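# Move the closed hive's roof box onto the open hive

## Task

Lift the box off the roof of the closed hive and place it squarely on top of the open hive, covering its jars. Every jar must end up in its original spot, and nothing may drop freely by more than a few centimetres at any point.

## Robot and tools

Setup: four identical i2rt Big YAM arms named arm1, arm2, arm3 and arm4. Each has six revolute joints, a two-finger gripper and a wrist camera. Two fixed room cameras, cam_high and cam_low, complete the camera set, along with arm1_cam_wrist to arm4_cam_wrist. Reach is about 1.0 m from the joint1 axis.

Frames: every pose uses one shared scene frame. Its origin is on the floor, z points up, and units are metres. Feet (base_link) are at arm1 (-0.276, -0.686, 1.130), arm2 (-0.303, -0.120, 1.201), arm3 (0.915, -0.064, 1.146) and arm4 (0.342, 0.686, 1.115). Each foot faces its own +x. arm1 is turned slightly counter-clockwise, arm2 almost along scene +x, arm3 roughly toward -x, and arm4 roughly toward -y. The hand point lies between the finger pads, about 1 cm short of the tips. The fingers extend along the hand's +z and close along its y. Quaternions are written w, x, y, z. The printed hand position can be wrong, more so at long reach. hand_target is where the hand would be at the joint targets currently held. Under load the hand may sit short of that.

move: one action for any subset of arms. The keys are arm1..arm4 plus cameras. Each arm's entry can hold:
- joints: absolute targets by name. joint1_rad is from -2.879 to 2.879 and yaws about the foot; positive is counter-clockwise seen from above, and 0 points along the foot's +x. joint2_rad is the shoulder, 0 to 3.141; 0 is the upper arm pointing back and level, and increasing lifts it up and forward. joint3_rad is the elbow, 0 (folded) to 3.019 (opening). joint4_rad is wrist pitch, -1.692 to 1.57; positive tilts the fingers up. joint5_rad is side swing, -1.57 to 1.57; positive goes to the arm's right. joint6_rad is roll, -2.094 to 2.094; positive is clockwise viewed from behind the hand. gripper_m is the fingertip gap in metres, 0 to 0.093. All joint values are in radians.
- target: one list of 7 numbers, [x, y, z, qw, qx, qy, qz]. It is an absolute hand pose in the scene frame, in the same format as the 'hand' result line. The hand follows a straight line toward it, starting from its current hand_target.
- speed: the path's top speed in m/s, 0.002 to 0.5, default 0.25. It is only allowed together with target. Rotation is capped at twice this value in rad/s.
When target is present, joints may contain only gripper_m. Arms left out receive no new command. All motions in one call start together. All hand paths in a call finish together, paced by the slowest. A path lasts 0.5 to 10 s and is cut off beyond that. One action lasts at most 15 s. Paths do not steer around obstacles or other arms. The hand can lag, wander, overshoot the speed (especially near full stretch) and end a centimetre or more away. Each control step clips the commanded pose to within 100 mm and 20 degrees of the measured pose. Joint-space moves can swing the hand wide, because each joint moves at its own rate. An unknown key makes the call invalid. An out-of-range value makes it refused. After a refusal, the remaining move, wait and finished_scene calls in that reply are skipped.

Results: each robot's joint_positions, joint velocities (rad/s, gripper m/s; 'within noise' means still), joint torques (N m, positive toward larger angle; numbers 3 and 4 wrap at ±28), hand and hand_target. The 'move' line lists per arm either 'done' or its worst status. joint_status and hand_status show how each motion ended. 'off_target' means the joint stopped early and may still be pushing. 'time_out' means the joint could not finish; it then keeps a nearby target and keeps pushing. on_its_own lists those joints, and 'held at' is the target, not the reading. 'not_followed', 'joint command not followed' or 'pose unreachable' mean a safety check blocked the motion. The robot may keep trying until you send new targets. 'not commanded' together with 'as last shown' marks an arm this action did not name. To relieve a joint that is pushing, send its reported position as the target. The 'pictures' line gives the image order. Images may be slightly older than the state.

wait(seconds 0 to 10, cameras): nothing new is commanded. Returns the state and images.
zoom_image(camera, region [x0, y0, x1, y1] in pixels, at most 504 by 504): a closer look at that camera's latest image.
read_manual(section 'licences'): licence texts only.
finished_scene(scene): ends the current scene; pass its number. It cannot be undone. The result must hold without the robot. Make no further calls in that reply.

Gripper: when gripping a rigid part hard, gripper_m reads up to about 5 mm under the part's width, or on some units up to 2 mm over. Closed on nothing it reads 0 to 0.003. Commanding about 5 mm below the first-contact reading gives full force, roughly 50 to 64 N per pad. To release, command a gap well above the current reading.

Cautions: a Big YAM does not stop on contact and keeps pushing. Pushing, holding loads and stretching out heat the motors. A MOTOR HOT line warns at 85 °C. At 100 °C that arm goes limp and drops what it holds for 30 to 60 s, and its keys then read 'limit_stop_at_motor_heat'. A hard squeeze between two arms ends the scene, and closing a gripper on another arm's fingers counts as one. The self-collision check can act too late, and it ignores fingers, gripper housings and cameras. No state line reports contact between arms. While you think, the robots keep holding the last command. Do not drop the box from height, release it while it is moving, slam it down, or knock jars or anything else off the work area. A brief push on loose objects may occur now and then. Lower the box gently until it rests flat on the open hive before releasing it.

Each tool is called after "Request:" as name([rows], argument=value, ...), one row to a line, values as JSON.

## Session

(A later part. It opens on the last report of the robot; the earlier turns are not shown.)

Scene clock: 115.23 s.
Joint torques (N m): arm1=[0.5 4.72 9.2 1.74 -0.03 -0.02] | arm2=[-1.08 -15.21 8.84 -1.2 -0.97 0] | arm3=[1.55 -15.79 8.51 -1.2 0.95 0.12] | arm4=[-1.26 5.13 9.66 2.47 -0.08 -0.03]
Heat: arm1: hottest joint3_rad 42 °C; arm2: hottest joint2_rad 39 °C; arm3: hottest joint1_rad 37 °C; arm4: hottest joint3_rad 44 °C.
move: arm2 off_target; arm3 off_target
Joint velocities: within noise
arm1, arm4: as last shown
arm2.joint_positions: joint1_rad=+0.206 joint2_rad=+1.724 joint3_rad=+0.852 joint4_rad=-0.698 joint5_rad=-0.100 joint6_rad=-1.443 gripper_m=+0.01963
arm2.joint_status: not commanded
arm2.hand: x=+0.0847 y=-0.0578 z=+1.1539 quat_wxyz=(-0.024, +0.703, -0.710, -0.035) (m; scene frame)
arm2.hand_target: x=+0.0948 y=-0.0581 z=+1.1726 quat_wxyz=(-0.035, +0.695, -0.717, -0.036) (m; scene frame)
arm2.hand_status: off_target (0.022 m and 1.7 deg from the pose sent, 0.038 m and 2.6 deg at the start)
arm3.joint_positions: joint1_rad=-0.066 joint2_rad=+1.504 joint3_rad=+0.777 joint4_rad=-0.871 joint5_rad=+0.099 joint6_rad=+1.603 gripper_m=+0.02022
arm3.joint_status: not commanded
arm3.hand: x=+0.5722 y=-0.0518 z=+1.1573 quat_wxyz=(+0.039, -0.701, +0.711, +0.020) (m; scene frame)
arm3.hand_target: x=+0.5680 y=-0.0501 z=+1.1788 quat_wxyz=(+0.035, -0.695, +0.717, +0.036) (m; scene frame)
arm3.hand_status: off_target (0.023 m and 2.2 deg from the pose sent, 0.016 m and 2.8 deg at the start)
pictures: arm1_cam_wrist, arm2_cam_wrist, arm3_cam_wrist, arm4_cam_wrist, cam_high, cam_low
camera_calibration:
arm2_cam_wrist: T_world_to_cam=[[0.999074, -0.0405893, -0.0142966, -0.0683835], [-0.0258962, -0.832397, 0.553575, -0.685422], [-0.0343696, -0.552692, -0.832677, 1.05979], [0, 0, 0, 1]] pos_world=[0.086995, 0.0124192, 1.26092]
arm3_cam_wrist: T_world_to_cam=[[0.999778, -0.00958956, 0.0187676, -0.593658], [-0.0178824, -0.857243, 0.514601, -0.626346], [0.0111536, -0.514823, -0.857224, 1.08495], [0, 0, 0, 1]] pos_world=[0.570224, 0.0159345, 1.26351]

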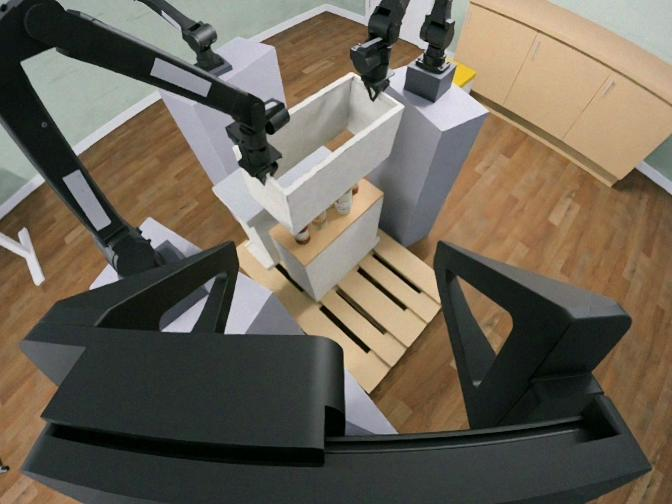

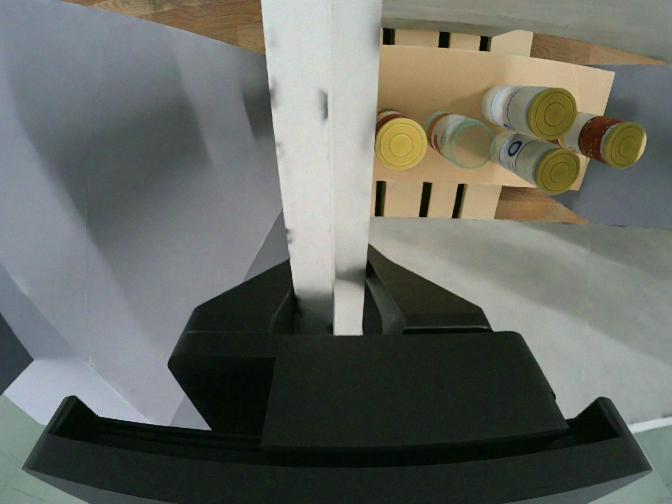

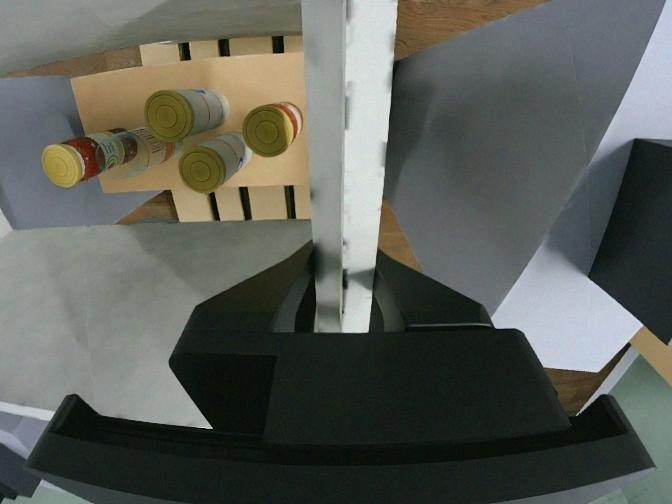

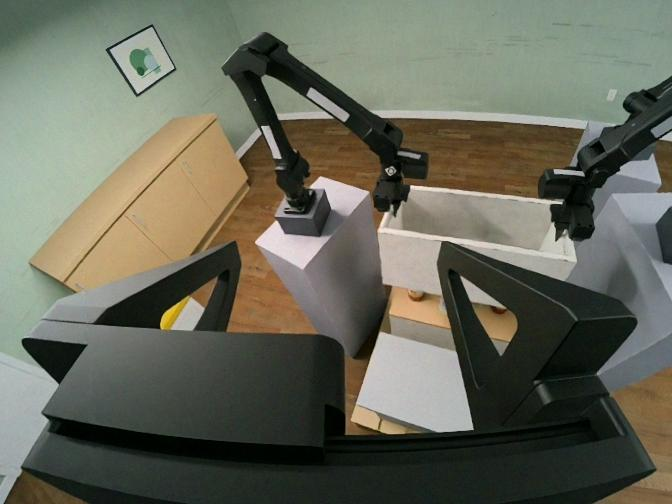

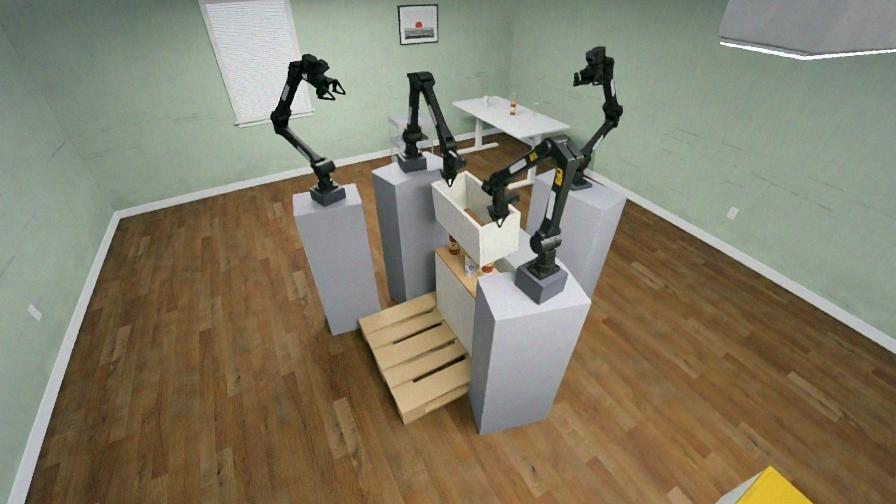

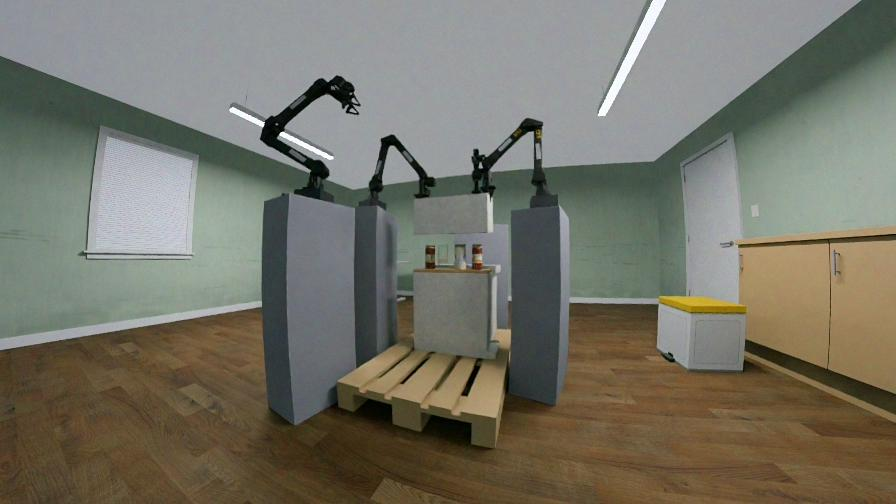

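Request:
move(arm2={"target":[0.099,-0.068,1.01,-0.035,0.695,-0.717,-0.036],"speed":0.1}, arm3={"target":[0.572,-0.050,1.017,-0.035,0.695,-0.717,-0.036],"speed":0.1}, cameras=["cam_low","cam_high","arm1_cam_wrist","arm4_cam_wrist","arm2_cam_wrist","arm3_cam_wrist"])

Request:
zoom_image(camera="cam_low", region=[400, 190, 520, 290])

Request:
zoom_image(camera="arm1_cam_wrist", region=[220, 80, 430, 300])

Request:
zoom_image(camera="cam_high", region=[410, 150, 550, 350])

Request:
zoom_image(camera="arm4_cam_wrist", region=[350, 170, 620, 440])

Scene clock: 130.03 s.
Joint torques (N m): arm1=[0.5 4.78 9.22 1.73 -0.03 -0.02] | arm2=[-1.9 -17.67 3.37 -0.28 -0.91 -0.05] | arm3=[0.97 -17.49 3.15 -0.29 1 0.06] | arm4=[-1.49 5.3 9.66 2.37 -0.02 -0.06]
Heat: arm1: hottest joint3_rad 42 °C; arm2: hottest joint2_rad 39 °C; arm3: hottest joint1_rad 37 °C; arm4: hottest joint3_rad 44 °C.
move: arm2 off_target; arm3 off_target
Joint velocities: within noise
arm1, arm4: as last shown
arm2.joint_positions: joint1_rad=+0.196 joint2_rad=+2.149 joint3_rad=+0.882 joint4_rad=-0.297 joint5_rad=-0.102 joint6_rad=-1.459 gripper_m=+0.01958
arm2.joint_status: not commanded
arm2.hand: x=+0.0933 y=-0.0630 z=+0.9979 quat_wxyz=(-0.027, +0.705, -0.708, -0.033) (m; scene frame)
arm2.hand_target: x=+0.0988 y=-0.0680 z=+1.0096 quat_wxyz=(-0.035, +0.695, -0.717, -0.036) (m; scene frame)
arm2.hand_status: off_target (0.014 m and 1.8 deg from the pose sent, 0.145 m and 1.8 deg at the start)
arm3.joint_positions: joint1_rad=-0.066 joint2_rad=+1.917 joint3_rad=+0.687 joint4_rad=-0.369 joint5_rad=+0.099 joint6_rad=+1.603 gripper_m=+0.02013
arm3.joint_status: not commanded
arm3.hand: x=+0.5799 y=-0.0543 z=+1.0023 quat_wxyz=(+0.039, -0.701, +0.711, +0.020) (m; scene frame)
arm3.hand_target: x=+0.5722 y=-0.0502 z=+1.0163 quat_wxyz=(+0.035, -0.695, +0.717, +0.036) (m; scene frame)
arm3.hand_status: off_target (0.017 m and 2.1 deg from the pose sent, 0.140 m and 2.2 deg at the start)
pictures: arm1_cam_wrist, arm2_cam_wrist, arm3_cam_wrist, arm4_cam_wrist, cam_high, cam_low
camera_calibration:
arm2_cam_wrist: T_world_to_cam=[[0.999359, -0.0348479, -0.00813741, -0.0851732], [-0.0245837, -0.833795, 0.551527, -0.601334], [-0.0260045, -0.550974, -0.834117, 0.928127], [0, 0, 0, 1]] pos_world=[0.0944711, 0.0070166, 1.10513]
arm3_cam_wrist: T_world_to_cam=[[0.999793, -0.00960812, 0.0179608, -0.597685], [-0.0174831, -0.85724, 0.514619, -0.548837], [0.0104522, -0.514827, -0.857231, 0.951121], [0, 0, 0, 1]] pos_world=[0.578025, 0.0134345, 1.10851]

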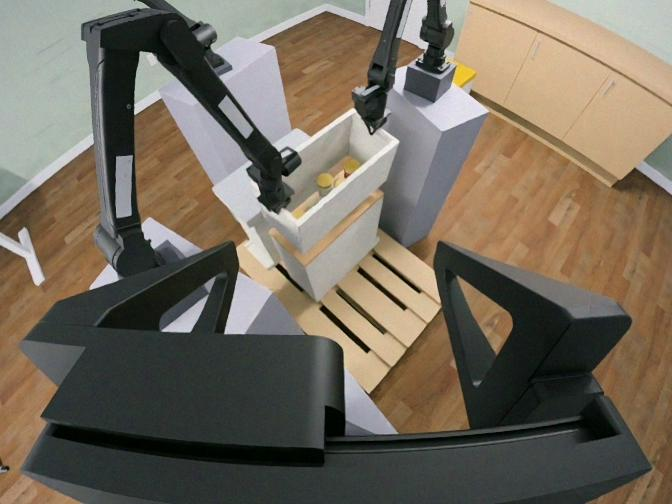

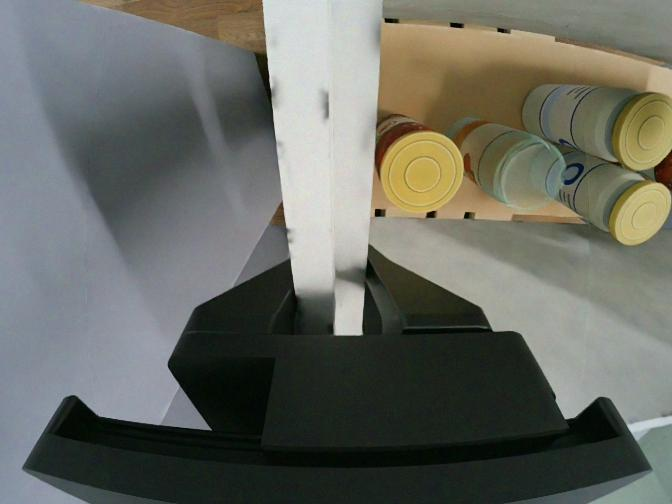

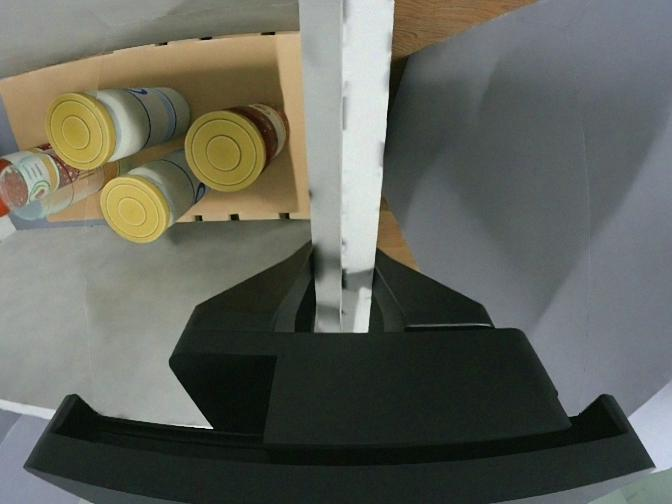

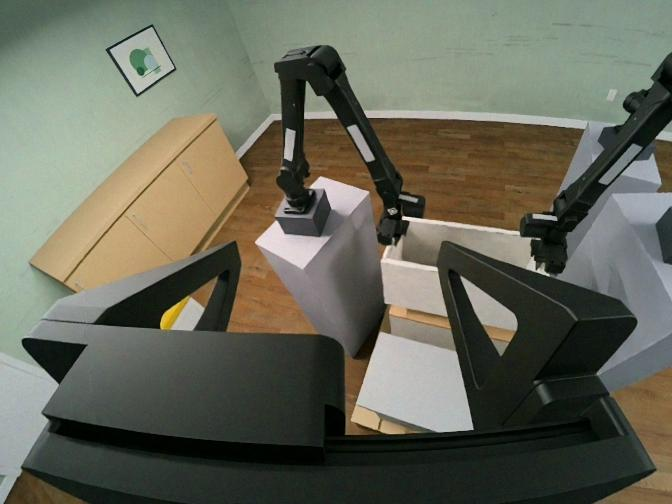

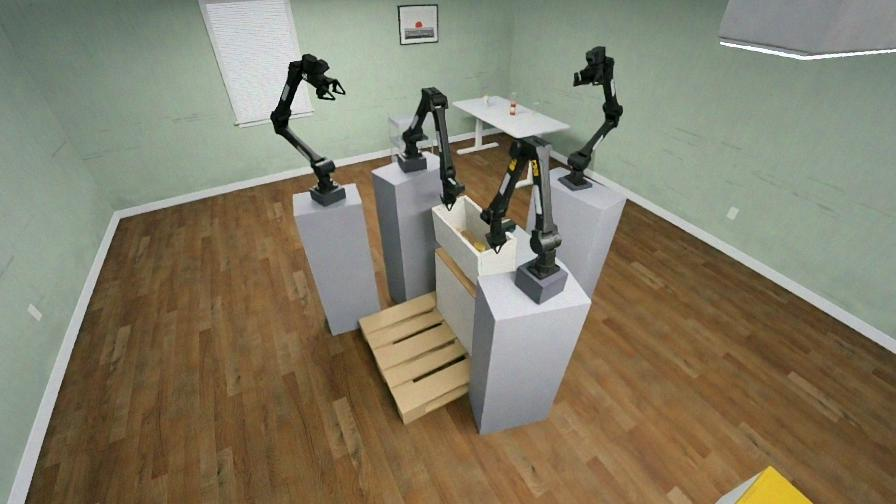

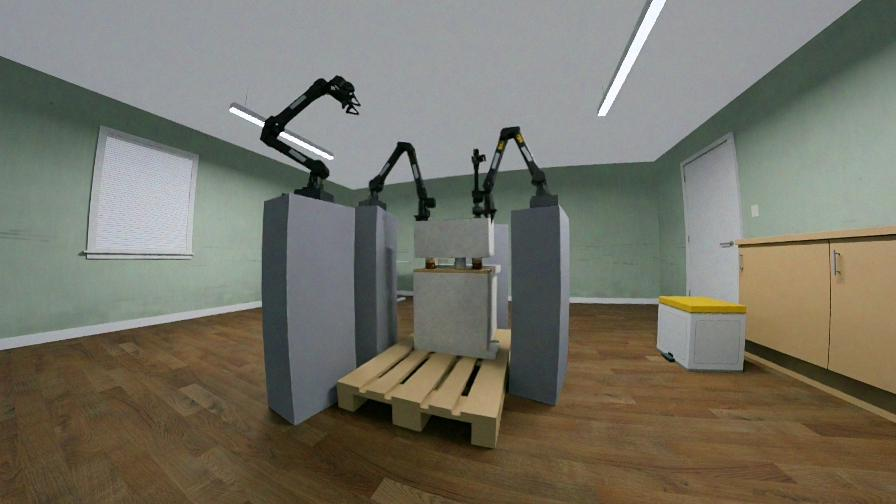

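Scaled by 4.200.

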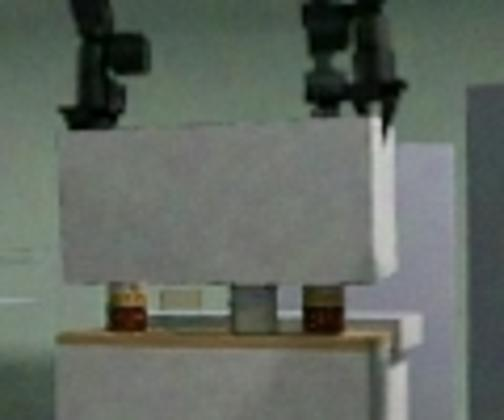

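Scaled by 2.291 from the camera's 672x504 image, which has a finer 960x720 frame.

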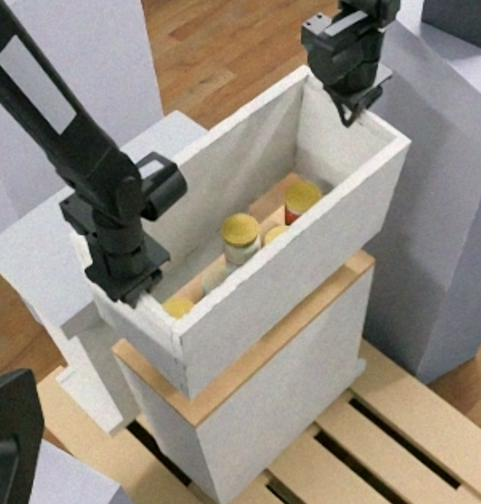

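Scaled by 2.520.

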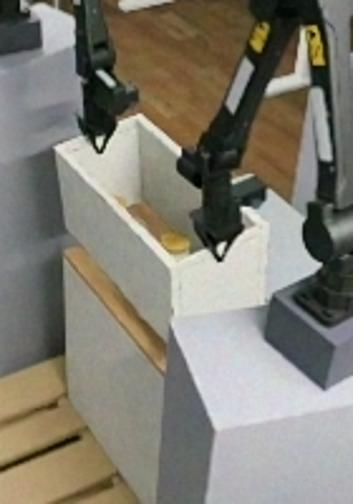

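Scaled by 1.867 from the camera's 672x504 image, which has a finer 960x720 frame.

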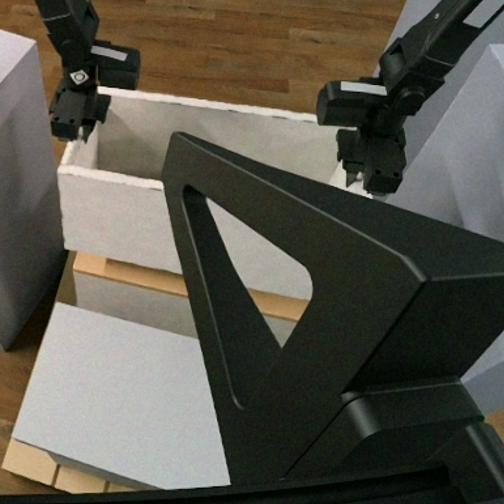

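Request:
move(arm2={"target":[0.095,-0.072,0.945,-0.035,0.695,-0.717,-0.036],"speed":0.08}, arm3={"target":[0.568,-0.051,0.952,-0.035,0.695,-0.717,-0.036],"speed":0.08}, cameras=["cam_low","cam_high","arm1_cam_wrist","arm2_cam_wrist","arm3_cam_wrist"])

Request:
zoom_image(camera="cam_low", region=[400, 190, 520, 290])

Request:
zoom_image(camera="arm1_cam_wrist", region=[220, 80, 430, 300])

Request:
zoom_image(camera="cam_high", region=[410, 150, 550, 350])

Scene clock: 136.13 s.
Joint torques (N m): arm1=[0.44 4.78 9.2 1.73 -0.03 -0.02] | arm2=[-1.85 -18.49 1.5 0.08 -0.85 -0.03] | arm3=[0.97 -18.55 1.39 -0.18 0.99 0.08] | arm4=[-1.44 5.07 9.76 2.44 -0.11 -0.05]
Heat: arm1: hottest joint3_rad 42 °C; arm2: hottest joint2_rad 39 °C; arm3: hottest joint1_rad 37 °C; arm4: hottest joint3_rad 44 °C.
move: arm2 off_target; arm3 off_target
Joint velocities: within noise
arm1, arm4: as last shown
arm2.joint_positions: joint1_rad=+0.192 joint2_rad=+2.332 joint3_rad=+0.932 joint4_rad=-0.164 joint5_rad=-0.103 joint6_rad=-1.467 gripper_m=+0.01955
arm2.joint_status: not commanded
arm2.hand: x=+0.0909 y=-0.0659 z=+0.9336 quat_wxyz=(-0.028, +0.706, -0.706, -0.033) (m; scene frame)
arm2.hand_target: x=+0.0948 y=-0.0719 z=+0.9445 quat_wxyz=(-0.035, +0.695, -0.717, -0.036) (m; scene frame)
arm2.hand_status: off_target (0.014 m and 2.0 deg from the pose sent, 0.054 m and 1.8 deg at the start)
arm3.joint_positions: joint1_rad=-0.066 joint2_rad=+2.128 joint3_rad=+0.727 joint4_rad=-0.195 joint5_rad=+0.099 joint6_rad=+1.599 gripper_m=+0.02011
arm3.joint_status: not commanded
arm3.hand: x=+0.5770 y=-0.0554 z=+0.9381 quat_wxyz=(+0.038, -0.703, +0.710, +0.021) (m; scene frame)
arm3.hand_target: x=+0.5680 y=-0.0512 z=+0.9514 quat_wxyz=(+0.035, -0.695, +0.717, +0.036) (m; scene frame)
arm3.hand_status: off_target (0.017 m and 2.1 deg from the pose sent, 0.052 m and 2.1 deg at the start)
pictures: arm1_cam_wrist, arm2_cam_wrist, arm3_cam_wrist, cam_high, cam_low
camera_calibration:
arm2_cam_wrist: T_world_to_cam=[[0.999486, -0.0314327, -0.00637103, -0.0848547], [-0.022739, -0.834601, 0.550386, -0.567477], [-0.0226174, -0.549958, -0.834886, 0.873339], [0, 0, 0, 1]] pos_world=[0.0916599, 0.00401502, 1.04093]
arm3_cam_wrist: T_world_to_cam=[[0.999859, -0.00625519, 0.0155825, -0.591141], [-0.0133859, -0.857198, 0.514812, -0.519353], [0.010137, -0.514948, -0.857161, 0.895662], [0, 0, 0, 1]] pos_world=[0.575026, 0.0123341, 1.04431]

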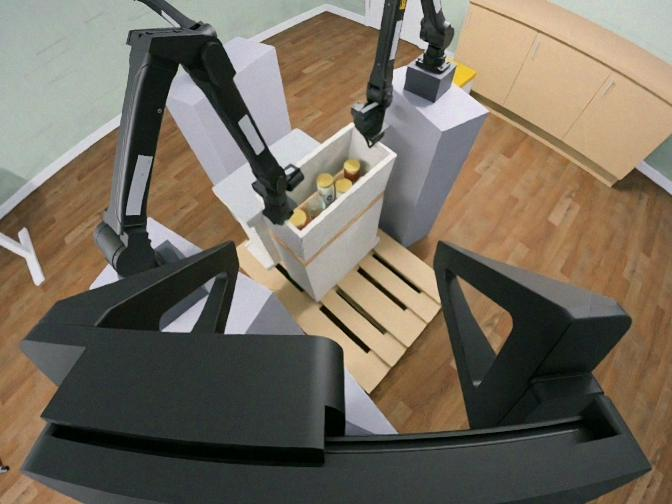

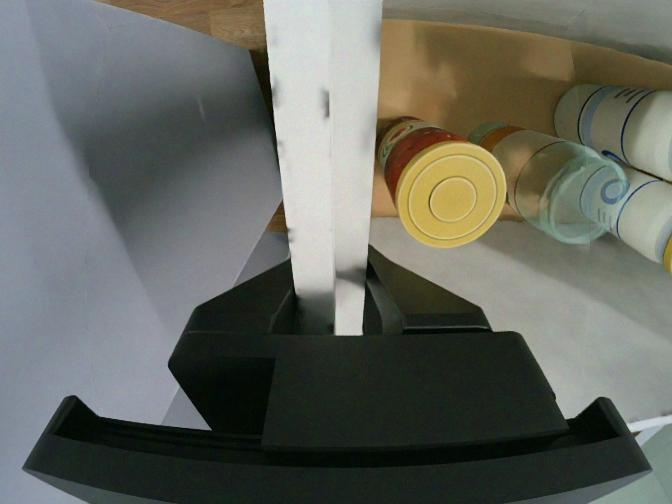

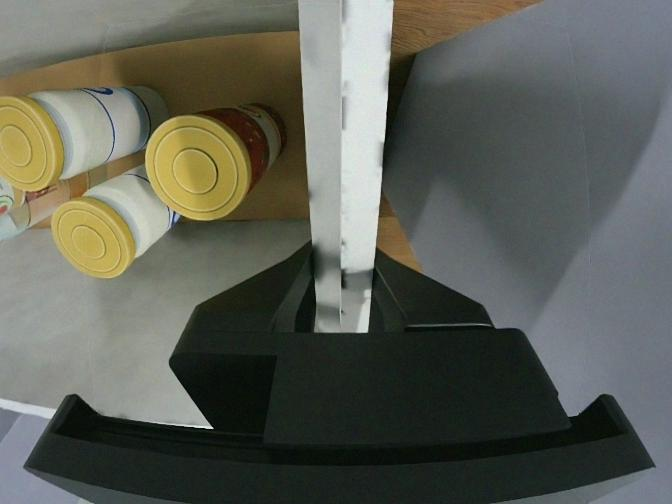

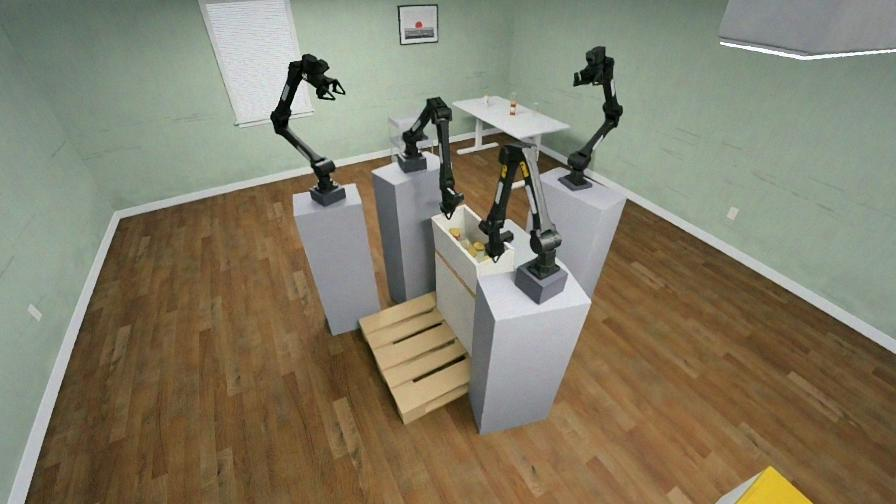

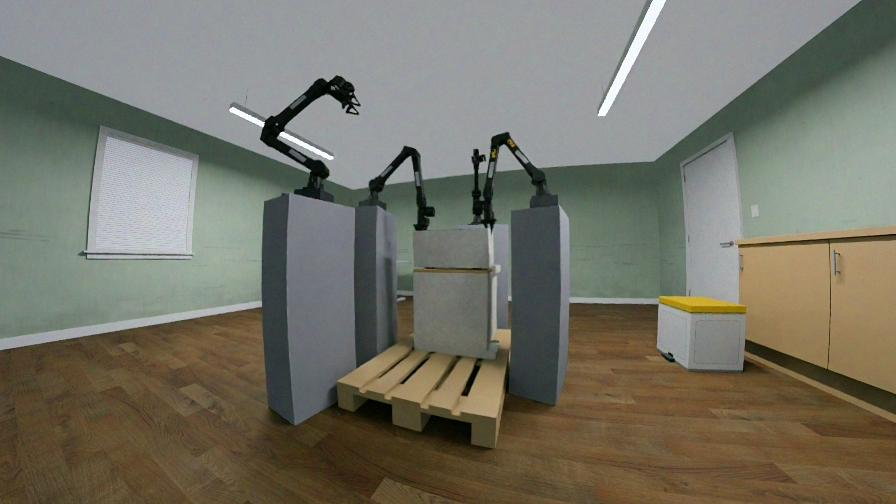

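Scaled by 4.200.

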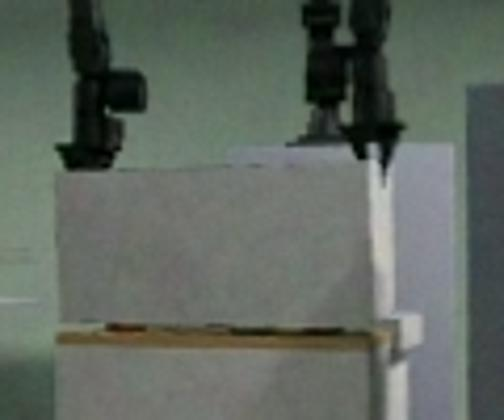

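Scaled by 2.291 from the camera's 672x504 image, which has a finer 960x720 frame.

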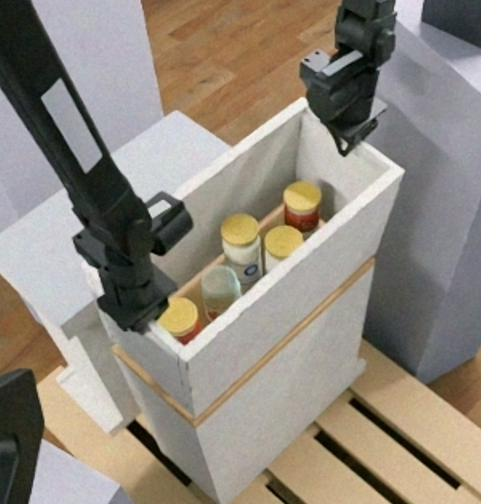

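Scaled by 2.520.

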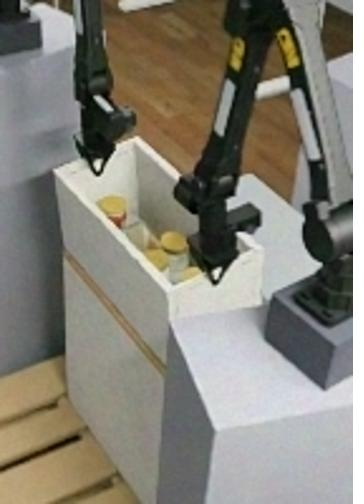

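Request:
zoom_image(camera="arm1_cam_wrist", region=[260, 180, 400, 290])

Request:
zoom_image(camera="cam_low", region=[405, 255, 505, 285])

Request:
zoom_image(camera="arm4_cam_wrist", region=[350, 170, 620, 440])

Scaled by 3.600 from the camera's 672x504 image, which has a finer 960x720 frame.

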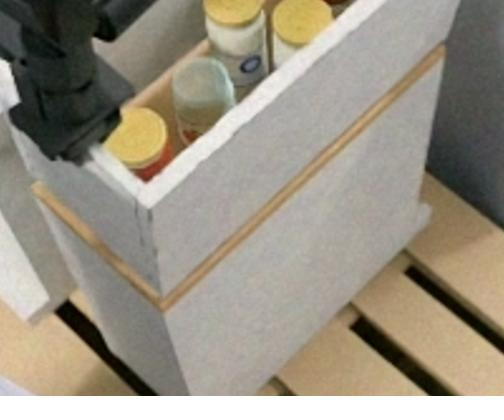

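Scaled by 5.040.

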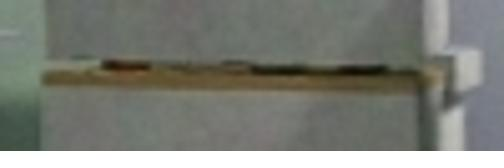

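This scene's latest camera images include none from arm4_cam_wrist. They are from: arm1_cam_wrist, arm2_cam_wrist, arm3_cam_wrist, cam_high, cam_low. arm4_cam_wrist's image comes with the result of a call that names it in "cameras".

Request:
move(arm2={"target":[0.095,-0.072,0.925,-0.035,0.695,-0.717,-0.036],"speed":0.04}, arm3={"target":[0.568,-0.051,0.932,-0.035,0.695,-0.717,-0.036],"speed":0.04}, cameras=["cam_low","arm1_cam_wrist"])

Request:
zoom_image(camera="arm1_cam_wrist", region=[260, 180, 400, 290])

Request:
zoom_image(camera="cam_low", region=[405, 255, 505, 285])

Scene clock: 141.20 s.
Joint torques (N m): arm1=[0.44 4.89 9.2 1.76 -0.03 -0.03] | arm2=[-1.79 -17.96 1.55 0.21 -0.87 -0.01] | arm3=[0.91 -17.14 1.4 0.24 0.85 0.11] | arm4=[-1.26 5.01 9.63 2.44 -0.08 -0.02]
Heat: arm1: hottest joint3_rad 42 °C; arm2: hottest joint2_rad 39 °C; arm3: hottest joint1_rad 37 °C; arm4: hottest joint3_rad 44 °C.
move: arm2 off_target; arm3 off_target
Joint velocities: within noise
arm1, arm4: as last shown
arm2.joint_positions: joint1_rad=+0.191 joint2_rad=+2.379 joint3_rad=+0.950 joint4_rad=-0.134 joint5_rad=-0.103 joint6_rad=-1.469 gripper_m=+0.01955
arm2.joint_status: not commanded
arm2.hand: x=+0.0906 y=-0.0663 z=+0.9170 quat_wxyz=(-0.029, +0.707, -0.706, -0.033) (m; scene frame)
arm2.hand_target: x=+0.0949 y=-0.0720 z=+0.9248 quat_wxyz=(-0.035, +0.695, -0.717, -0.036) (m; scene frame)
arm2.hand_status: off_target (0.011 m and 2.0 deg from the pose sent, 0.011 m and 2.0 deg at the start)
arm3.joint_positions: joint1_rad=-0.066 joint2_rad=+2.174 joint3_rad=+0.739 joint4_rad=-0.158 joint5_rad=+0.103 joint6_rad=+1.595 gripper_m=+0.02008
arm3.joint_status: not commanded
arm3.hand: x=+0.5761 y=-0.0550 z=+0.9240 quat_wxyz=(+0.038, -0.704, +0.709, +0.023) (m; scene frame)
arm3.hand_target: x=+0.5680 y=-0.0511 z=+0.9319 quat_wxyz=(+0.035, -0.695, +0.717, +0.036) (m; scene frame)
arm3.hand_status: off_target (0.012 m and 2.0 deg from the pose sent, 0.012 m and 2.1 deg at the start)
pictures: arm1_cam_wrist, cam_low

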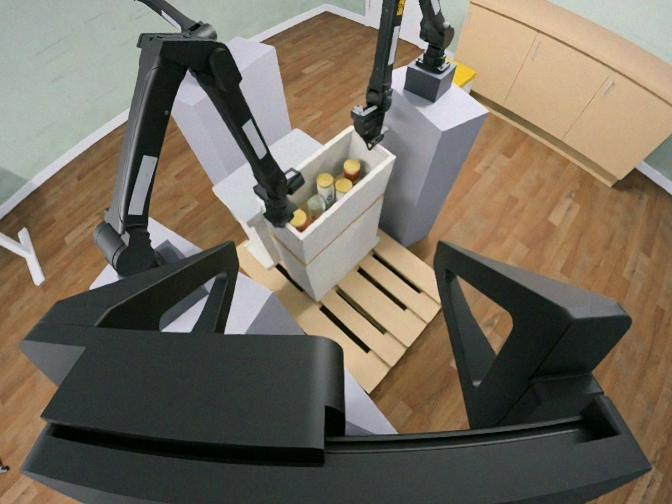

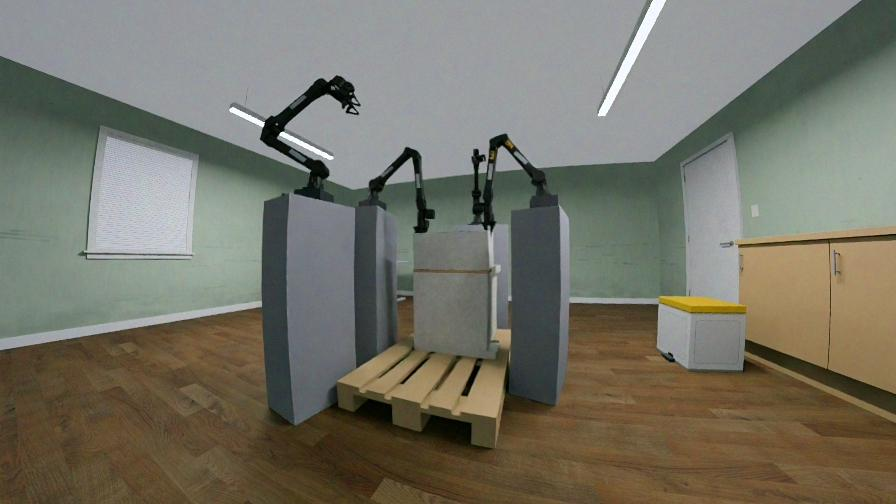

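Scaled by 3.600 from the camera's 672x504 image, which has a finer 960x720 frame.

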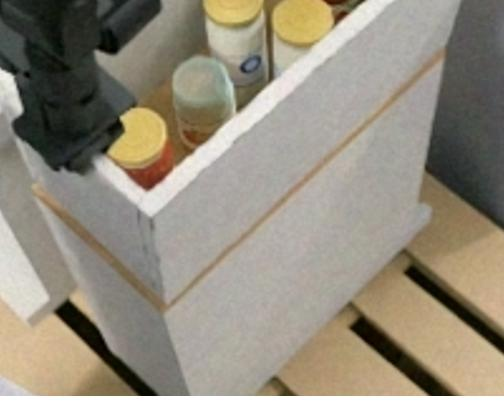

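Scaled by 5.040.

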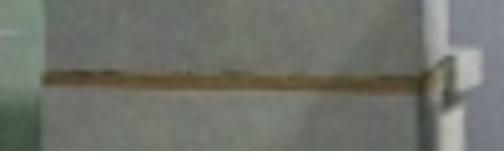

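Request:
move(arm2={"target":[0.093,-0.070,0.908,-0.035,0.695,-0.717,-0.036],"speed":0.04}, arm3={"target":[0.569,-0.051,0.917,-0.035,0.695,-0.717,-0.036],"speed":0.04}, cameras=["cam_low","arm1_cam_wrist"])

Request:
zoom_image(camera="arm1_cam_wrist", region=[260, 180, 400, 290])

Request:
zoom_image(camera="cam_low", region=[405, 215, 515, 285])

Scene clock: 144.67 s.
Joint torques (N m): arm1=[0.5 4.84 9.21 1.74 -0.03 -0.02] | arm2=[-1.44 -15.85 1.96 0.57 -0.58 0.06] | arm3=[0.91 -15.74 1.8 0.46 0.54 0.15] | arm4=[-1.85 5.13 9.55 2.43 -0.08 -0.04]
Heat: arm1: hottest joint3_rad 42 °C; arm2: hottest joint2_rad 39 °C; arm3: hottest joint1_rad 37 °C; arm4: hottest joint3_rad 44 °C.
move: arm2 done; arm3 done
Joint velocities: within noise
arm1.joint_positions: joint1_rad=+0.160 joint2_rad=+0.523 joint3_rad=+1.332 joint4_rad=-1.337 joint5_rad=-0.240 joint6_rad=-0.115 gripper_m=+0.09396
arm1.joint_status: not commanded
arm1.hand: x=-0.1193 y=-0.5546 z=+1.6626 quat_wxyz=(-0.468, +0.314, -0.803, -0.193) (m; scene frame)
arm1.hand_target: x=-0.1218 y=-0.5559 z=+1.6734 quat_wxyz=(-0.479, +0.313, -0.797, -0.194) (m; scene frame)
arm1.hand_status: not commanded
arm2.joint_positions: joint1_rad=+0.191 joint2_rad=+2.405 joint3_rad=+0.961 joint4_rad=-0.111 joint5_rad=-0.109 joint6_rad=-1.469 gripper_m=+0.01955
arm2.joint_status: not commanded
arm2.hand: x=+0.0920 y=-0.0652 z=+0.9078 quat_wxyz=(-0.034, +0.707, -0.706, -0.033) (m; scene frame)
arm2.hand_target: x=+0.0931 y=-0.0700 z=+0.9081 quat_wxyz=(-0.035, +0.695, -0.717, -0.036) (m; scene frame)
arm2.hand_status: done (0.005 m and 1.9 deg from the pose sent, 0.010 m and 2.0 deg at the start)
arm3.joint_positions: joint1_rad=-0.067 joint2_rad=+2.205 joint3_rad=+0.743 joint4_rad=-0.126 joint5_rad=+0.110 joint6_rad=+1.590 gripper_m=+0.02006
arm3.joint_status: not commanded
arm3.hand: x=+0.5774 y=-0.0537 z=+0.9141 quat_wxyz=(+0.039, -0.705, +0.707, +0.027) (m; scene frame)
arm3.hand_target: x=+0.5691 y=-0.0510 z=+0.9170 quat_wxyz=(+0.035, -0.695, +0.717, +0.036) (m; scene frame)
arm3.hand_status: done (0.009 m and 2.0 deg from the pose sent, 0.011 m and 2.0 deg at the start)
arm4.joint_positions: joint1_rad=+0.333 joint2_rad=+0.514 joint3_rad=+1.416 joint4_rad=-1.197 joint5_rad=-0.210 joint6_rad=+0.151 gripper_m=+0.09396
arm4.joint_status: not commanded
arm4.hand: x=+0.4139 y=+0.4949 z=+1.7178 quat_wxyz=(-0.532, -0.509, -0.622, +0.266) (m; scene frame)
arm4.hand_target: x=+0.4129 y=+0.4996 z=+1.7275 quat_wxyz=(-0.539, -0.504, -0.618, +0.272) (m; scene frame)
arm4.hand_status: not commanded
pictures: arm1_cam_wrist, cam_low

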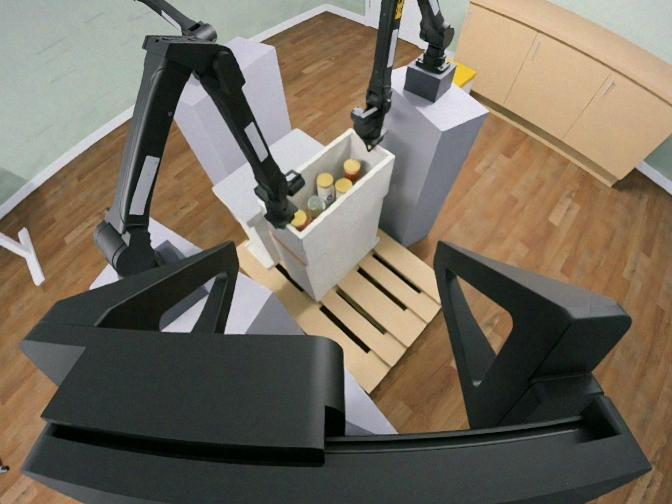

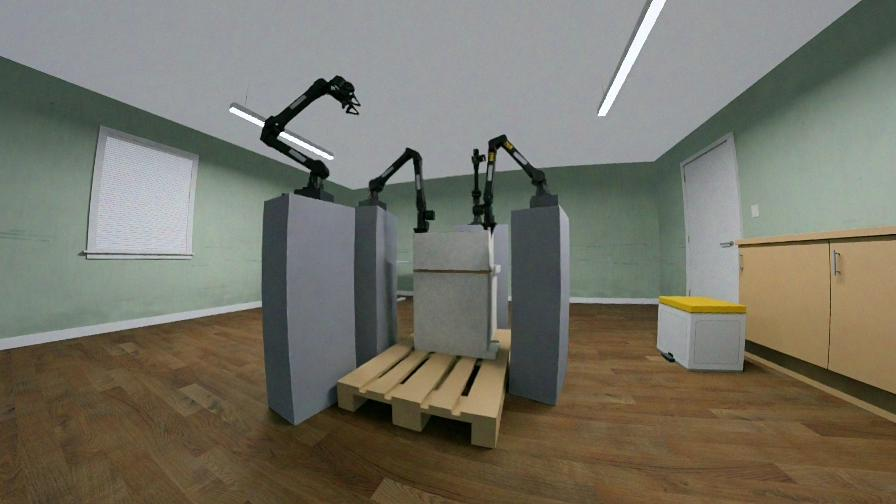

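Scaled by 3.600 from the camera's 672x504 image, which has a finer 960x720 frame.

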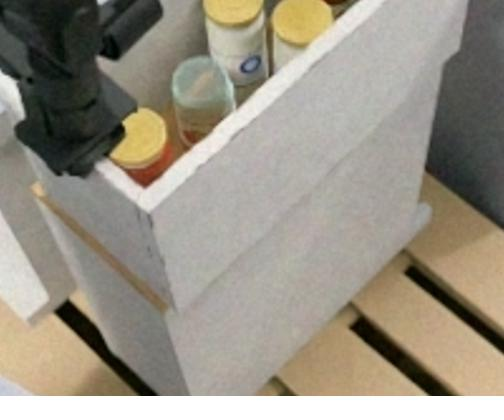

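Scaled by 4.582.

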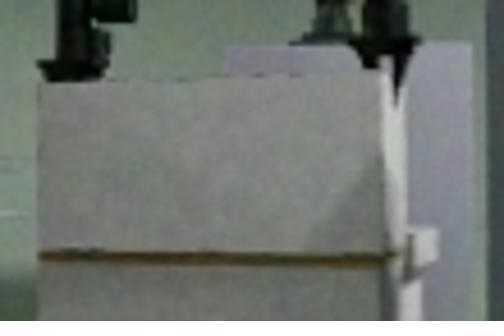

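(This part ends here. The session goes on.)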